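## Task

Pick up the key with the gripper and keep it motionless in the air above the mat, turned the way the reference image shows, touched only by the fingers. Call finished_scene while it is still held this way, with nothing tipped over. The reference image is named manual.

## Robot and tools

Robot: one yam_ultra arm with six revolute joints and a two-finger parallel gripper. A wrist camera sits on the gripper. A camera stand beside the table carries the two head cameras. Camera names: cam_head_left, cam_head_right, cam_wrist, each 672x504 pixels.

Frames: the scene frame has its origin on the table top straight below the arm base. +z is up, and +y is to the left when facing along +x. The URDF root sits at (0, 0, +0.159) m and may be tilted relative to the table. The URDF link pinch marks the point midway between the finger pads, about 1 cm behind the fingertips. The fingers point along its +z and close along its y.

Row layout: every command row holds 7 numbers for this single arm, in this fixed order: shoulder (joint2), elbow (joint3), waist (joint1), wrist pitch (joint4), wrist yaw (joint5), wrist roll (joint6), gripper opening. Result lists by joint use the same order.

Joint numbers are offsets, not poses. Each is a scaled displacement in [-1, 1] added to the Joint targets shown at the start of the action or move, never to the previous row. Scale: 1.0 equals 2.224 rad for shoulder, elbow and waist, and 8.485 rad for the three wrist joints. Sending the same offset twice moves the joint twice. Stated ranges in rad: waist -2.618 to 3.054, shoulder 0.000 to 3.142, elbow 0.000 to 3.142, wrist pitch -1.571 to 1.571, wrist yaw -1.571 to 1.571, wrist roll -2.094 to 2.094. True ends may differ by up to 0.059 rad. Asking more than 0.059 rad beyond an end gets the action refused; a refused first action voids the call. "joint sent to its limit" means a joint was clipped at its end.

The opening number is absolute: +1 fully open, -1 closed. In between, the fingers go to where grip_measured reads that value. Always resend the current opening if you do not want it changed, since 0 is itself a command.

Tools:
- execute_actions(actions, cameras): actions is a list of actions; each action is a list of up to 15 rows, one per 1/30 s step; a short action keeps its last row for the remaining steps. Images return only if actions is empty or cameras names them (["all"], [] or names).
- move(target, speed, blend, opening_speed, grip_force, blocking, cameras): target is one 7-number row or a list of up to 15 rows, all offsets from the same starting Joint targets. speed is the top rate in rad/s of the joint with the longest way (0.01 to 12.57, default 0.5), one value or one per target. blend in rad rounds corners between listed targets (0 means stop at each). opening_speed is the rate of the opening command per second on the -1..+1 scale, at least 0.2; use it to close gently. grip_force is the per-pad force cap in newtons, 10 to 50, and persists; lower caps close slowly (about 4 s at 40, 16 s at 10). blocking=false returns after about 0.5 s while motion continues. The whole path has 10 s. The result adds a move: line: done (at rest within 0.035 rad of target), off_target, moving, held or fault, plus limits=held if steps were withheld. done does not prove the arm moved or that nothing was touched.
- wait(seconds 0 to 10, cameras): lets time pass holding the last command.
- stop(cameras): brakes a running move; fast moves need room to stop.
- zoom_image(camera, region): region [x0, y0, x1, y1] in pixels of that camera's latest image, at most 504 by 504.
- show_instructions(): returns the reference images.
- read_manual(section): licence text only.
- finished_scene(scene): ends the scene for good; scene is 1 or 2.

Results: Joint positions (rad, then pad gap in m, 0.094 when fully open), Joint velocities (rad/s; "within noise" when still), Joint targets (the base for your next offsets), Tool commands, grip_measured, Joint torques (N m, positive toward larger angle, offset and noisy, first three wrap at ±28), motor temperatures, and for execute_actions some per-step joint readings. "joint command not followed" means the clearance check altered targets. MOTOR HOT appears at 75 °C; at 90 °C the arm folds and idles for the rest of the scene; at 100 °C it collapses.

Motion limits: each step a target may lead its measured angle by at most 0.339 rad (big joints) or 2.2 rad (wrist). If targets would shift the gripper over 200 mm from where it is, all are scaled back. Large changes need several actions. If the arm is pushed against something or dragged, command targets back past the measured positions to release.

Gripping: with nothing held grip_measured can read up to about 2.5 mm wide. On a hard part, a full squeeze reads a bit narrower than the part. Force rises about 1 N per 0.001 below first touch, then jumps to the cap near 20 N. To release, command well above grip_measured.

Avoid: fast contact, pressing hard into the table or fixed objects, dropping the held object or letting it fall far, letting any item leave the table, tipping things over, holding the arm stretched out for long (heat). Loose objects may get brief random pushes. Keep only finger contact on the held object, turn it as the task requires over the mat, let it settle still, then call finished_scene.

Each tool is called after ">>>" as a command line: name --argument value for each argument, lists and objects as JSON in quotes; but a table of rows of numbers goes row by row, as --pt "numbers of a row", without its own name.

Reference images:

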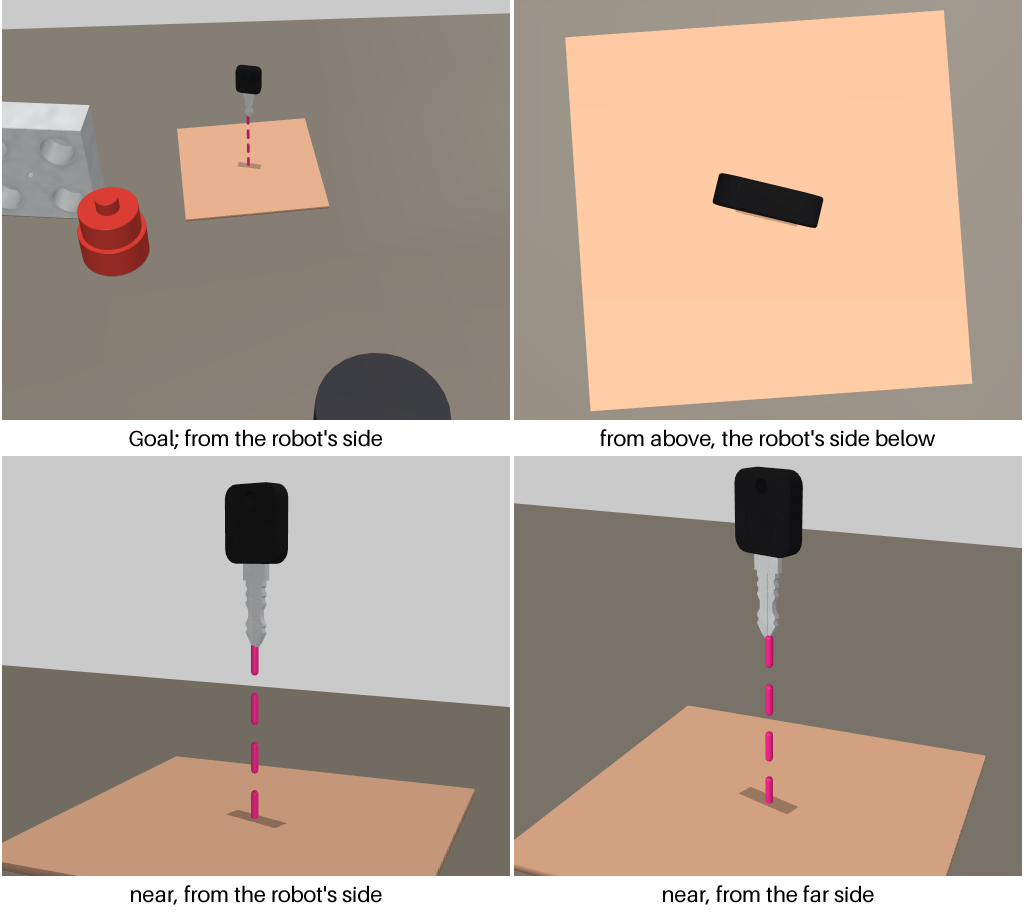

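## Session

>>> execute_actions --actions '[]'

Scene clock: 0.00 s.
grip_measured=+1.000
Joint names: [shoulder, elbow, waist, wrist pitch, wrist yaw, wrist roll]
Joint positions: [2.102 2.283 -0.17 -0.654 0.735 -0.867 0.094]
Joint velocities: within noise
Joint torques (N m): no reading
Motor temperatures (°C): [29 34 30 31 28 29 28]
Heat: 34 °C.
Joint targets: [2.092 2.289 -0.153 -0.654 0.730 -0.866]
Tool commands: gripper/opening=+1.0

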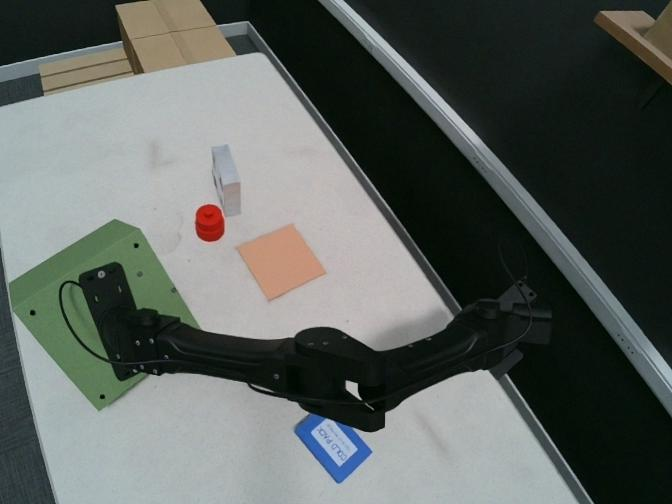

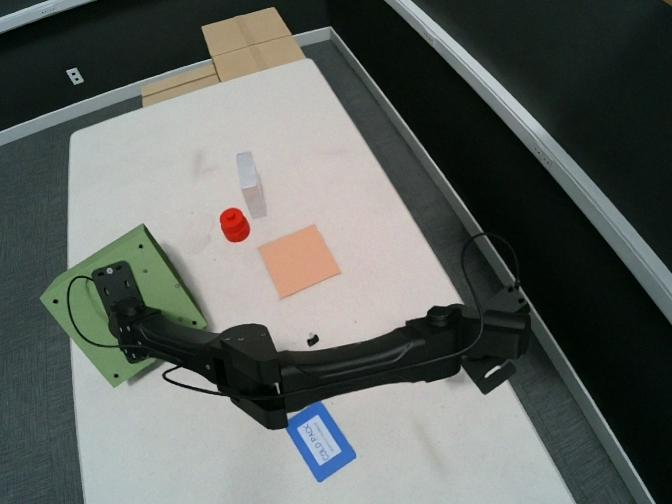

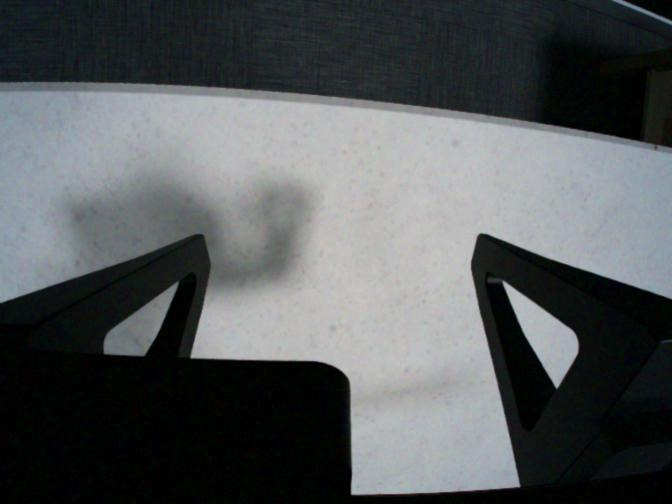

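>>> zoom_image --camera "cam_head_right" --region '[260, 300, 380, 390]'

Scaled by 4.200.

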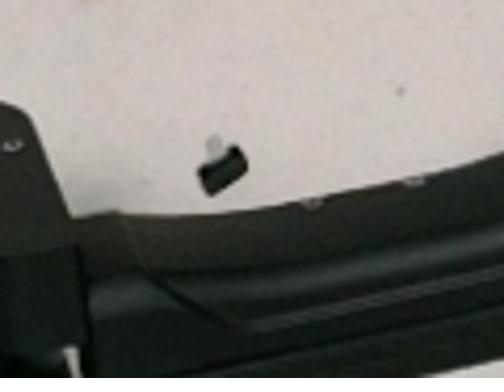

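>>> move --target '[-0.1942,-0.4903,0.1915,-0.0576,0.0166,0.1414,0.2]' --speed 0.8 --cameras '["all"]'

Scene clock: 32.40 s.
grip_measured=+0.203
Joint names: [shoulder, elbow, waist, wrist pitch, wrist yaw, wrist roll]
Joint positions: [1.681 1.201 0.251 -1.13 0.863 0.323 0.057]
Joint torques (N m): [-7.53 2.96 8.25 -0.01 0.01 0.13]
Heat: 35 °C.
Joint targets: [1.659 1.198 0.273 -1.143 0.870 0.334]
move: done

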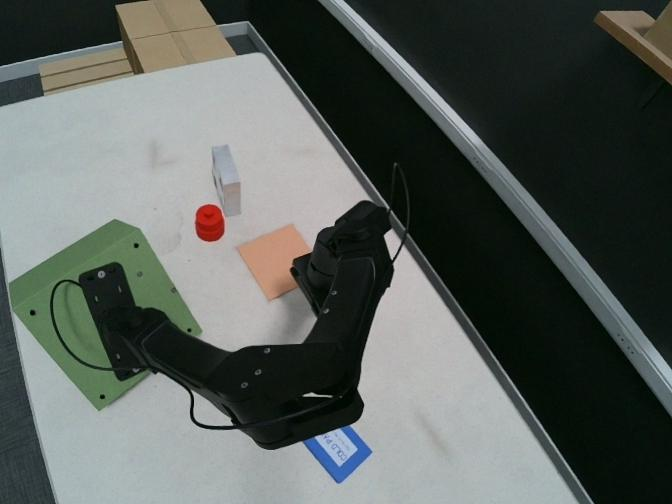

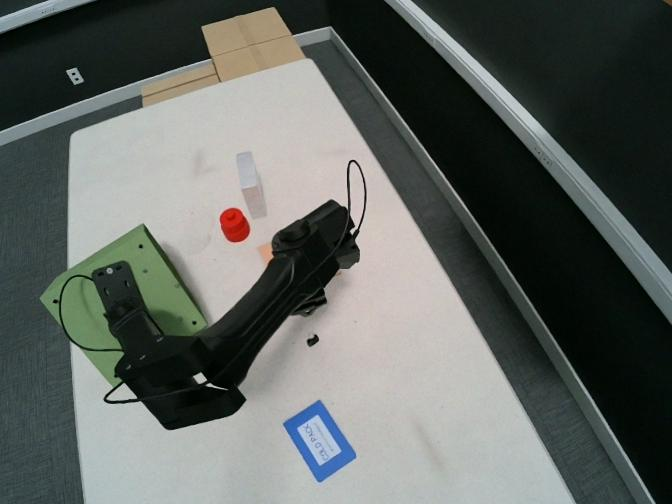

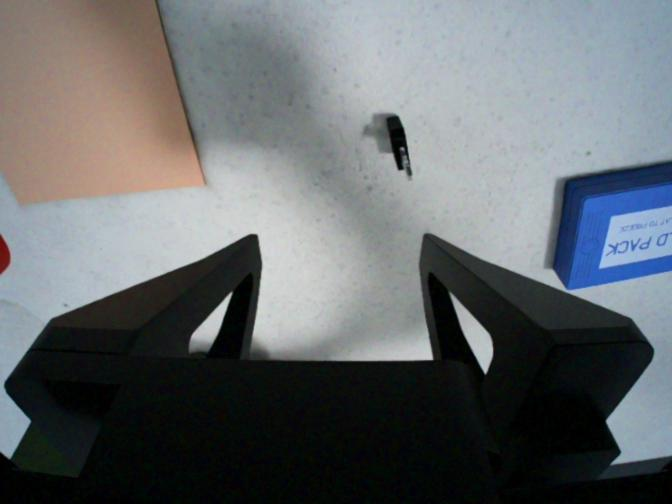

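>>> zoom_image --camera "cam_wrist" --region '[340, 90, 460, 200]'

>>> zoom_image --camera "cam_head_right" --region '[290, 320, 340, 360]'

Scaled by 4.200 from the camera's 672x504 image, which has a finer 960x720 frame.

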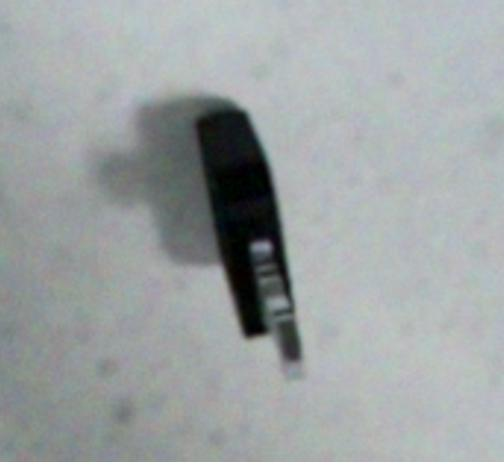

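Scaled by 10.080.

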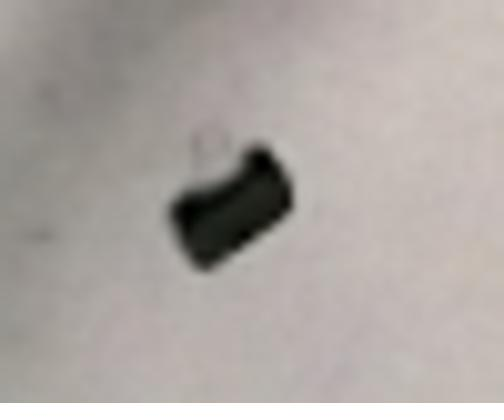

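>>> move --target '[0.2181,0.0063,0.018,-0.0101,0.0424,-0.1246,0.6]' --speed 0.6 --cameras '["all"]'

>>> zoom_image --camera "cam_wrist" --region '[270, 190, 410, 295]'

>>> show_instructions

Scene clock: 189.40 s.
grip_measured=+0.597
Joint names: [shoulder, elbow, waist, wrist pitch, wrist yaw, wrist roll]
Joint positions: [2.135 1.201 0.286 -1.215 1.224 -0.712 0.075]
Joint torques (N m): [-6.13 2.81 10.32 -0.61 0.19 -0.1]
Heat: 34 °C.
Joint targets: [2.144 1.212 0.313 -1.229 1.230 -0.723]
move: done

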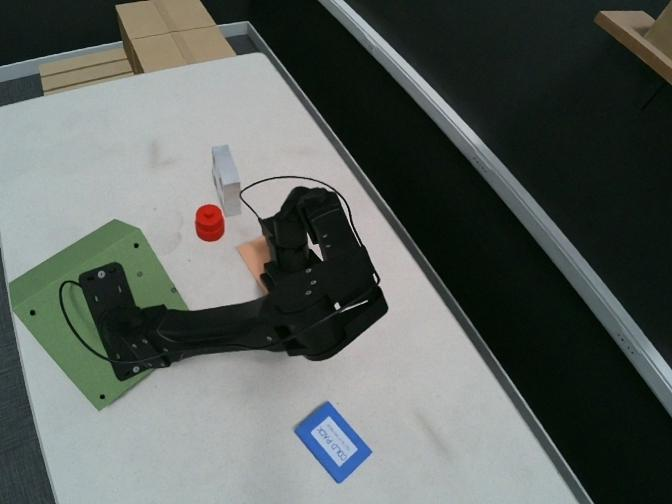

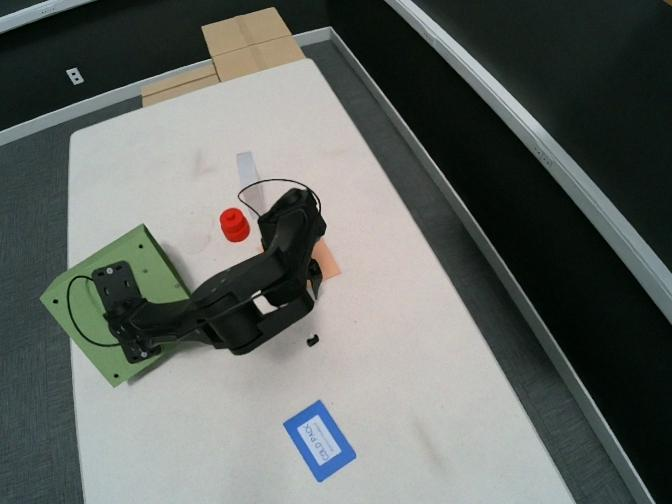

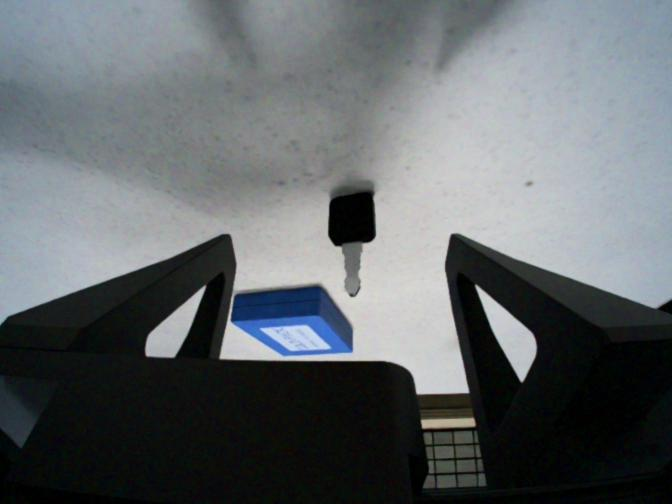

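Scaled by 3.600 from the camera's 672x504 image, which has a finer 960x720 frame.

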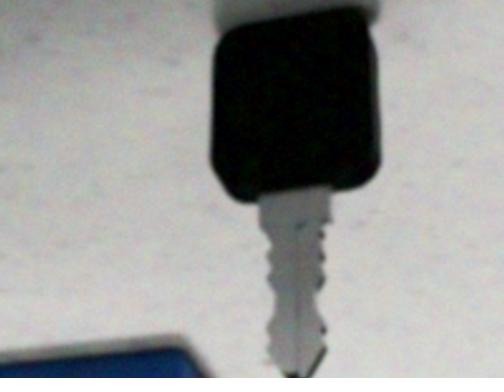

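Reference images for this scene: manual.

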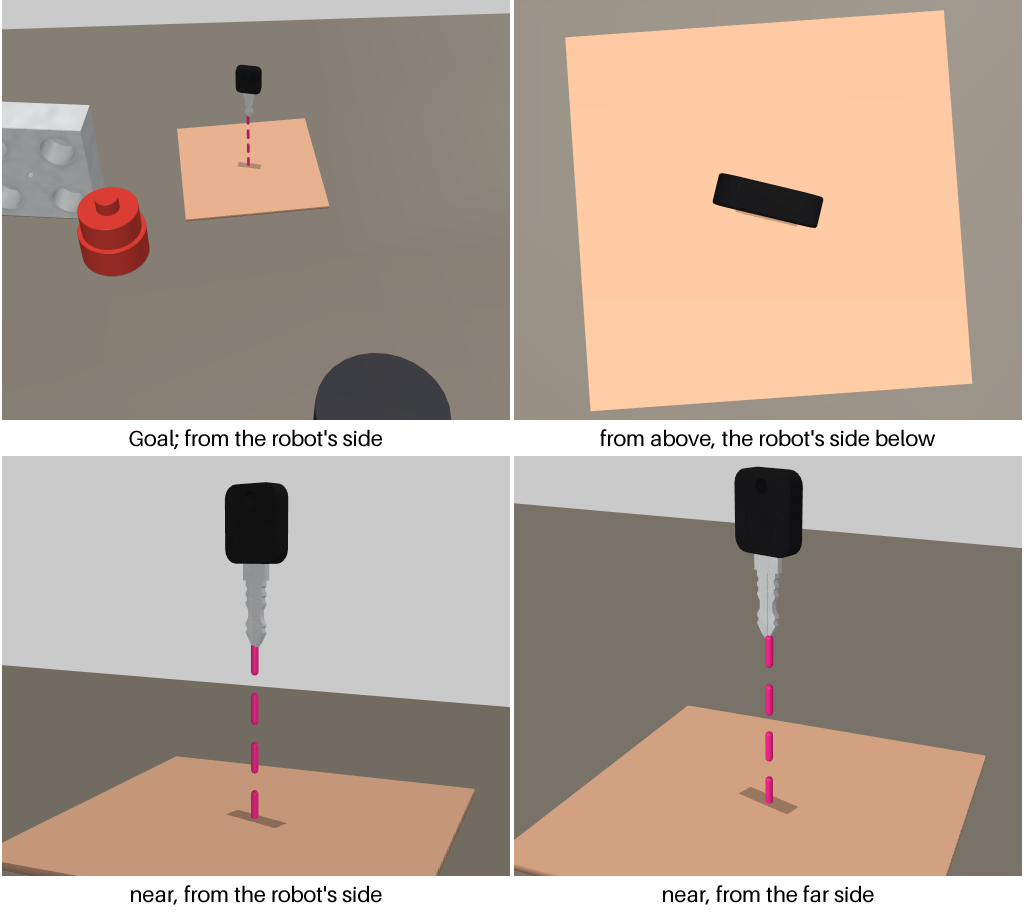

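>>> move --pt "-0.2446 0 0 0 0 0 0.2" --pt "-0.5087 -0.4426 -0.382 0.2001 -0.1883 -0.0377 0.2" --speed '[0.6,0.8]' --blend '[0.05,0]' --cameras '["all"]'

Scene clock: 226.00 s.
grip_measured=+0.203
Joint names: [shoulder, elbow, waist, wrist pitch, wrist yaw, wrist roll]
Joint positions: [1.031 0.233 -0.534 0.459 -0.348 -1.032 0.057]
Joint torques (N m): [-6.46 1.33 1.46 1.38 -0.6 -0.19]
Heat: 34 °C.
Joint targets: [1.013 0.228 -0.537 0.469 -0.367 -1.043]
move: done

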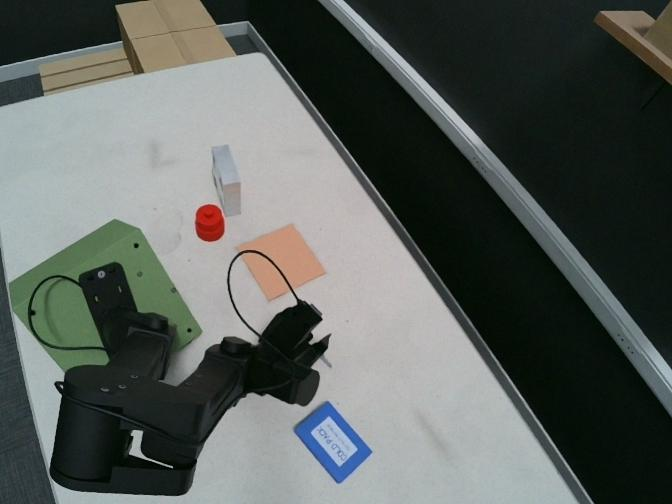

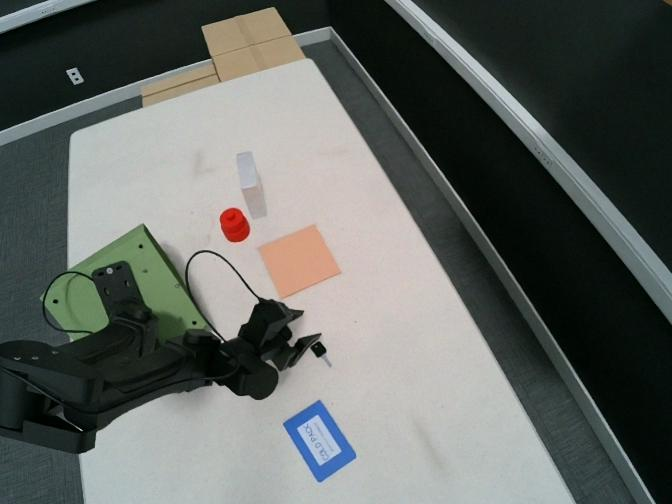

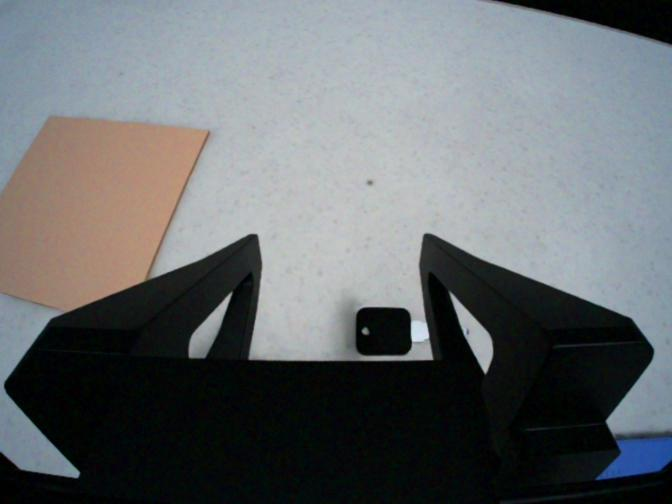

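>>> move --target '[0.2575,0.3933,0.2221,-0.1451,0.1403,0.2587,0.2]' --speed 0.8 --cameras '["cam_wrist","cam_head_right"]'

Scene clock: 447.10 s.
grip_measured=+0.203
Joint names: [shoulder, elbow, waist, wrist pitch, wrist yaw, wrist roll]
Joint positions: [1.572 1.089 -0.063 -0.747 0.812 1.141 0.057]
Joint torques (N m): [-5.59 3.81 7.17 0.08 0.08 0.08]
Heat: 34 °C.
Joint targets: [1.586 1.103 -0.043 -0.762 0.823 1.152]
move: done
Images, in order (width x height): cam_head_right 672x504, cam_wrist 672x504.

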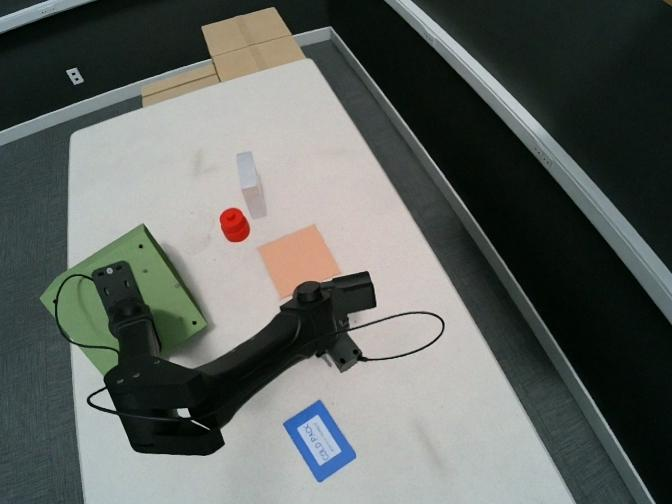

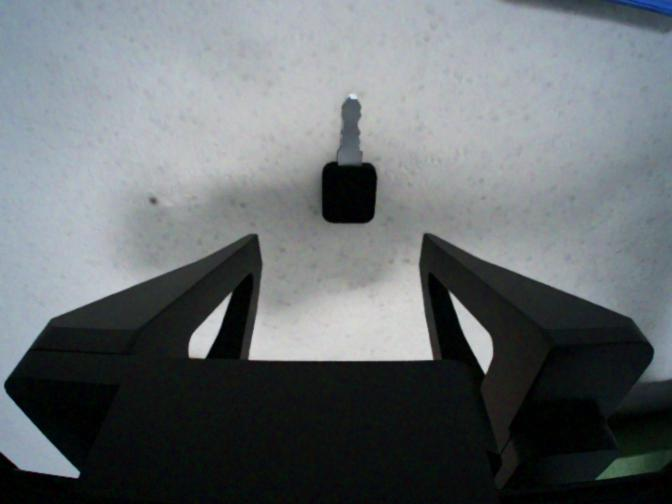

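>>> move --target '[0.0354,-0.063,-0.0619,0.0412,-0.0062,-0.0216,0.2]' --speed 0.2 --cameras '["cam_wrist"]'

Scene clock: 483.03 s.
grip_measured=+0.203
Joint names: [shoulder, elbow, waist, wrist pitch, wrist yaw, wrist roll]
Joint positions: [1.65 0.968 -0.181 -0.424 0.772 0.98 0.057]
Joint torques (N m): [-6.41 1.8 5.3 0.33 -0.02 -0.13]
Heat: 33 °C.
Joint targets: [1.664 0.963 -0.180 -0.412 0.770 0.969]
move: done
Images, in order (width x height): cam_wrist 672x504.

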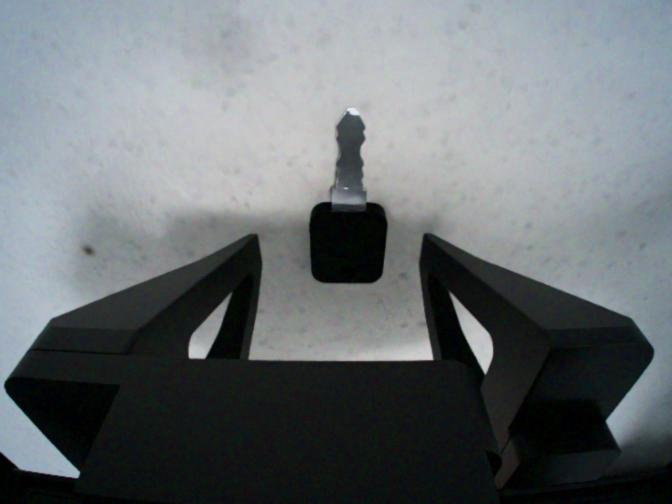

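>>> move --target '[0.0045,-0.0063,-0.0062,0.0041,-0.0006,-0.0022,0.2]' --speed 0.1 --cameras '["cam_wrist"]'

Scene clock: 496.17 s.
grip_measured=+0.203
Joint names: [shoulder, elbow, waist, wrist pitch, wrist yaw, wrist roll]
Joint positions: [1.659 0.954 -0.194 -0.39 0.766 0.961 0.057]
Joint torques (N m): [-6.34 1.76 5.64 0.4 -0.07 -0.18]
Heat: 33 °C.
Joint targets: [1.674 0.949 -0.194 -0.378 0.765 0.950]
move: done
Images, in order (width x height): cam_wrist 672x504.

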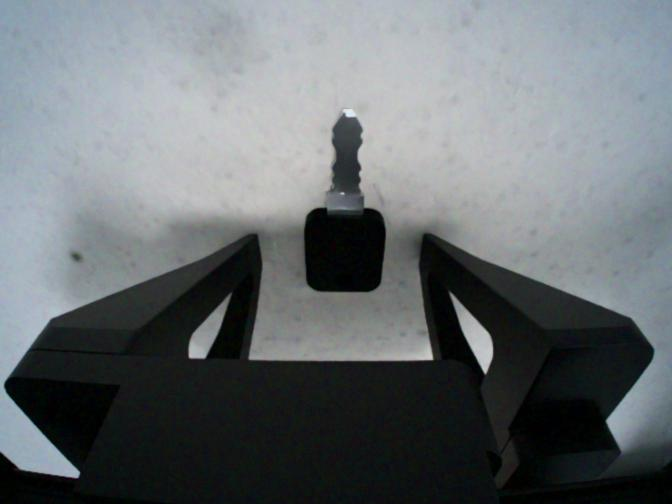

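>>> move --target '[0,0,0,0,0,0,-0.6]' --opening_speed 0.3 --grip_force 30 --cameras '["cam_wrist"]'

>>> move --target '[-0.0399,0.0693,0.0681,-0.0453,0.0068,0.0238,-0.6]' --speed 0.3 --cameras '["cam_wrist"]'

Scene clock: 508.10 s.
grip_measured=-0.440
Joint names: [shoulder, elbow, waist, wrist pitch, wrist yaw, wrist roll]
Joint positions: [1.659 0.954 -0.194 -0.389 0.766 0.961 0.026]
Joint torques (N m): [-6.45 1.73 5.29 0.37 -0.07 -0.15]
Heat: 33 °C.
Joint targets: [1.674 0.949 -0.194 -0.378 0.765 0.950]
grip_force (N): 30
move: done
Images, in order (width x height): cam_wrist 672x504.

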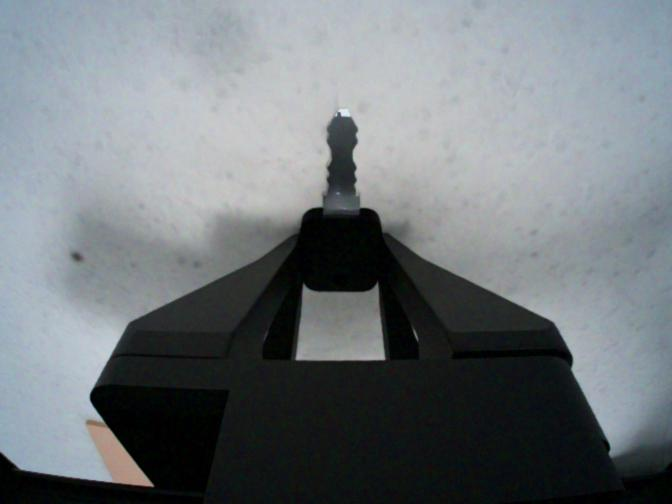

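Scene clock: 510.07 s.
grip_measured=-0.440
Joint names: [shoulder, elbow, waist, wrist pitch, wrist yaw, wrist roll]
Joint positions: [1.609 1.09 -0.064 -0.747 0.812 1.141 0.026]
Joint torques (N m): [-9.47 3.4 7.62 -0.04 0.05 0.08]
Heat: 33 °C.
Joint targets: [1.586 1.103 -0.043 -0.762 0.823 1.152]
grip_force (N): 30
move: done
Images, in order (width x height): cam_wrist 672x504.

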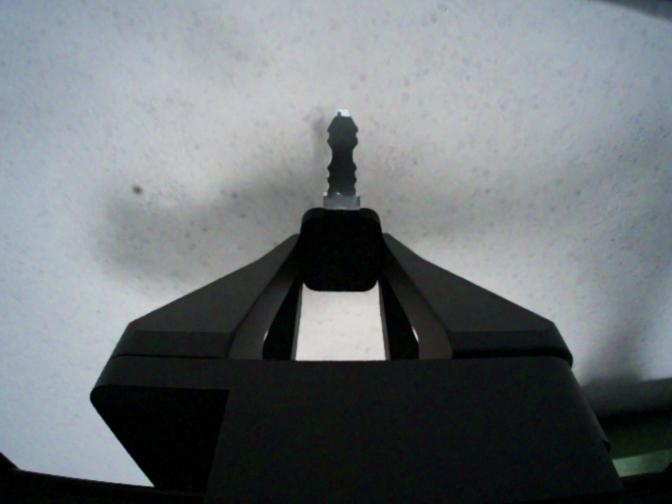

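>>> move --pt "0.1343 0.0295 0.0636 0.0094 0.0042 -0.2103 -0.6" --pt "0.1641 0.0005 0.0143 0.039 0.0012 -0.2294 -0.6" --speed '[0.8,0.15]' --cameras '["cam_wrist","cam_head_right"]'

Scene clock: 539.20 s.
grip_measured=-0.440
Joint names: [shoulder, elbow, waist, wrist pitch, wrist yaw, wrist roll]
Joint positions: [1.935 1.11 -0.012 -0.455 0.844 -0.784 0.026]
Joint torques (N m): [-6.49 1.44 7.27 0.47 -0.11 -0.09]
Heat: 33 °C.
Joint targets: [1.951 1.104 -0.011 -0.431 0.833 -0.794]
grip_force (N): 30
move: done
Images, in order (width x height): cam_head_right 672x504, cam_wrist 672x504.

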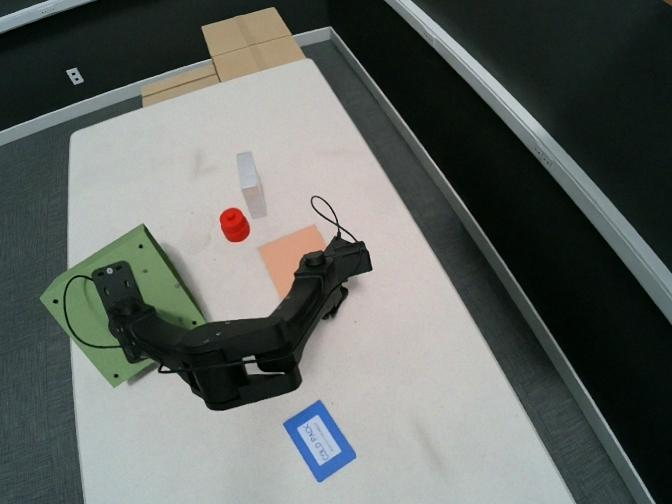

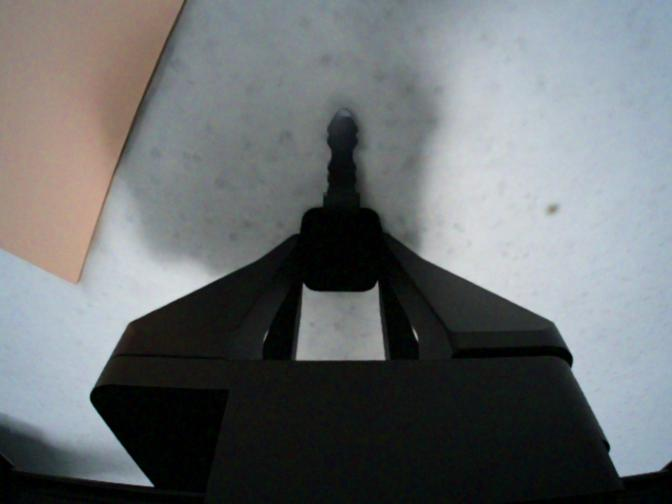

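>>> move --target '[0,0,0,0,0,0,0.2]' --opening_speed 0.4

>>> move --pt "-0.0299 0.029 0.0492 -0.0296 0.003 0.0191 0.2" --pt "-0.2286 -0.2481 -0.1724 0.0755 -0.1357 -0.0617 0.2" --speed '[0.2,0.8]' --cameras '["cam_wrist"]'

Scene clock: 573.37 s.
grip_measured=+0.197
Joint names: [shoulder, elbow, waist, wrist pitch, wrist yaw, wrist roll]
Joint positions: [1.935 1.11 -0.012 -0.443 0.842 -0.784 0.056]
Joint torques (N m): [-6.72 1.85 7.31 0.36 -0.11 -0.16]
Heat: 33 °C.
Joint targets: [1.951 1.104 -0.011 -0.431 0.833 -0.794]
grip_force (N): 30
move: done

Scene clock: 577.57 s.
grip_measured=+0.197
Joint names: [shoulder, elbow, waist, wrist pitch, wrist yaw, wrist roll]
Joint positions: [1.464 0.557 -0.394 0.2 -0.298 -1.307 0.056]
Joint torques (N m): [-8.94 1.05 3.71 0.77 -0.63 -0.13]
Heat: 33 °C.
Joint targets: [1.442 0.552 -0.394 0.209 -0.318 -1.318]
grip_force (N): 30
move: done
Images, in order (width x height): cam_wrist 672x504.

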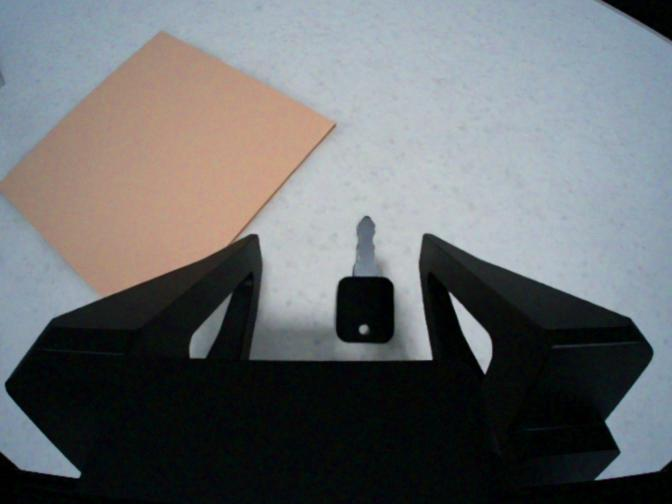

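>>> move --target '[0.1148,0.0419,-0.064,0.014,-0.0129,-0.0115,0.4]' --speed 0.2 --cameras '["cam_wrist"]'

Scene clock: 601.30 s.
grip_measured=+0.397
Joint names: [shoulder, elbow, waist, wrist pitch, wrist yaw, wrist roll]
Joint positions: [1.676 0.64 -0.531 0.321 -0.428 -1.408 0.066]
Joint torques (N m): [-6.01 0.85 3.69 0.63 -0.48 -0.09]
Heat: 33 °C.
Joint targets: [1.698 0.645 -0.537 0.328 -0.428 -1.415]
grip_force (N): 30
move: done
Images, in order (width x height): cam_wrist 672x504.

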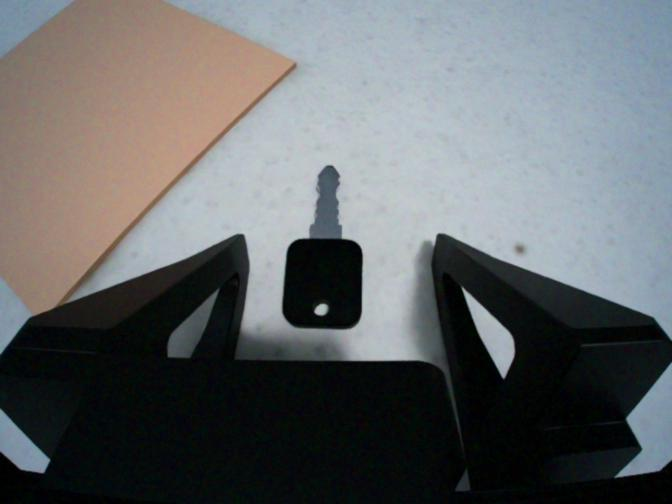

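>>> move --target '[0,0,0,0,0,0,-0.62]' --opening_speed 0.3 --grip_force 40 --cameras '["cam_wrist"]'

>>> move --target '[-0.1148,-0.0419,0.064,-0.014,0.0129,0.0115,-0.62]' --speed 0.3 --cameras '["cam_wrist"]'

Scene clock: 613.87 s.
grip_measured=-0.443
Joint names: [shoulder, elbow, waist, wrist pitch, wrist yaw, wrist roll]
Joint positions: [1.676 0.64 -0.533 0.331 -0.428 -1.409 0.026]
Joint torques (N m): [-6.2 1.05 3.75 0.55 -0.5 -0.1]
Heat: 33 °C.
Joint targets: [1.698 0.645 -0.537 0.328 -0.428 -1.415]
grip_force (N): 40
move: done
Images, in order (width x height): cam_wrist 672x504.

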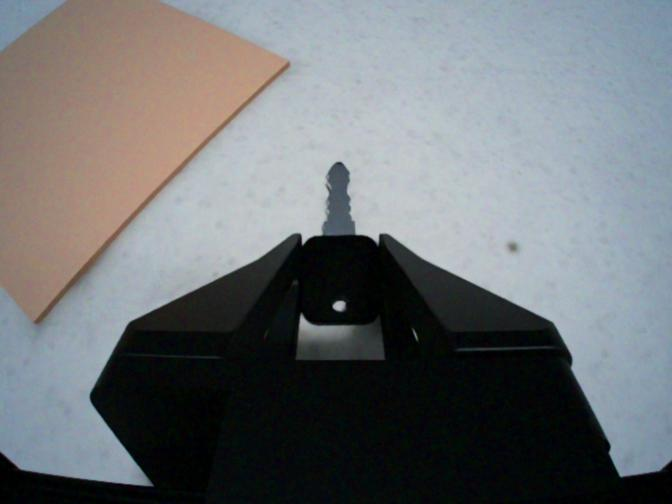

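Scene clock: 615.33 s.
grip_measured=-0.443
Joint names: [shoulder, elbow, waist, wrist pitch, wrist yaw, wrist roll]
Joint positions: [1.462 0.558 -0.411 0.226 -0.309 -1.329 0.026]
Joint torques (N m): [-8.92 0.85 5.23 0.56 -0.54 0.09]
Heat: 33 °C.
Joint targets: [1.442 0.552 -0.394 0.210 -0.318 -1.318]
grip_force (N): 40
move: done
Images, in order (width x height): cam_wrist 672x504.

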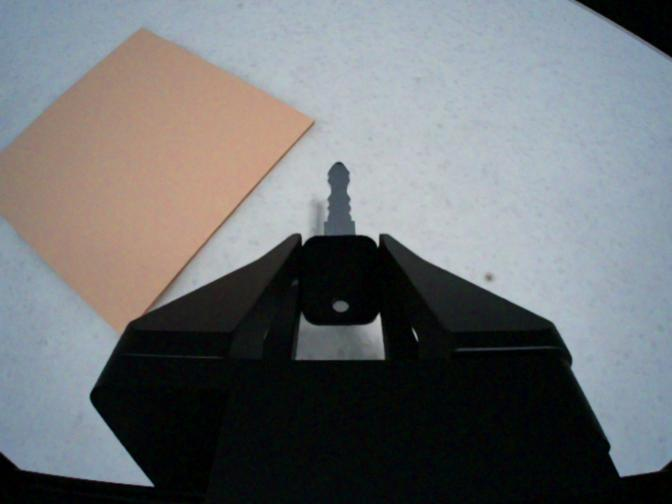

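>>> move --pt "-0.0638 0.2914 0.1772 -0.0837 0.061 0.1318 -0.62" --pt "0.4313 0.544 0.3007 -0.2007 0.0945 0.2627 -0.62" --speed '[0.6,0.6]' --blend '[0.15,0]' --cameras '["all"]'

Scene clock: 653.67 s.
grip_measured=-0.443
Joint names: [shoulder, elbow, waist, wrist pitch, wrist yaw, wrist roll]
Joint positions: [2.398 1.749 0.246 -1.48 0.48 0.9 0.026]
Joint torques (N m): [-8.79 3.17 12.4 -0.83 -0.2 0.06]
Heat: 33 °C.
Joint targets: [2.402 1.762 0.274 -1.493 0.483 0.911]
grip_force (N): 40
move: done

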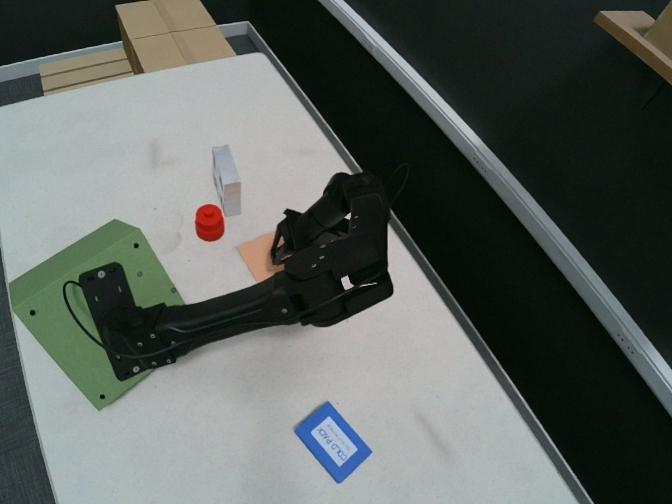

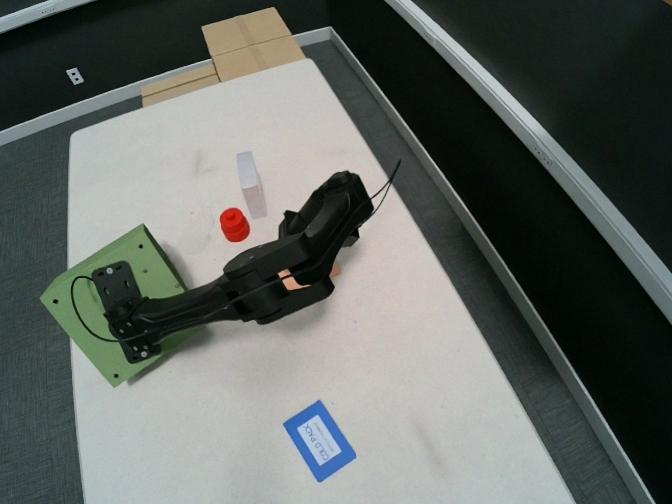

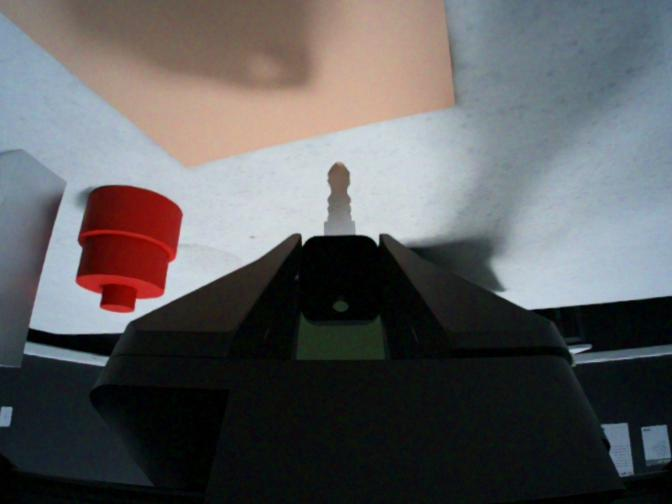

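>>> finished_scene --scene 2

The scene is finished: the task was done.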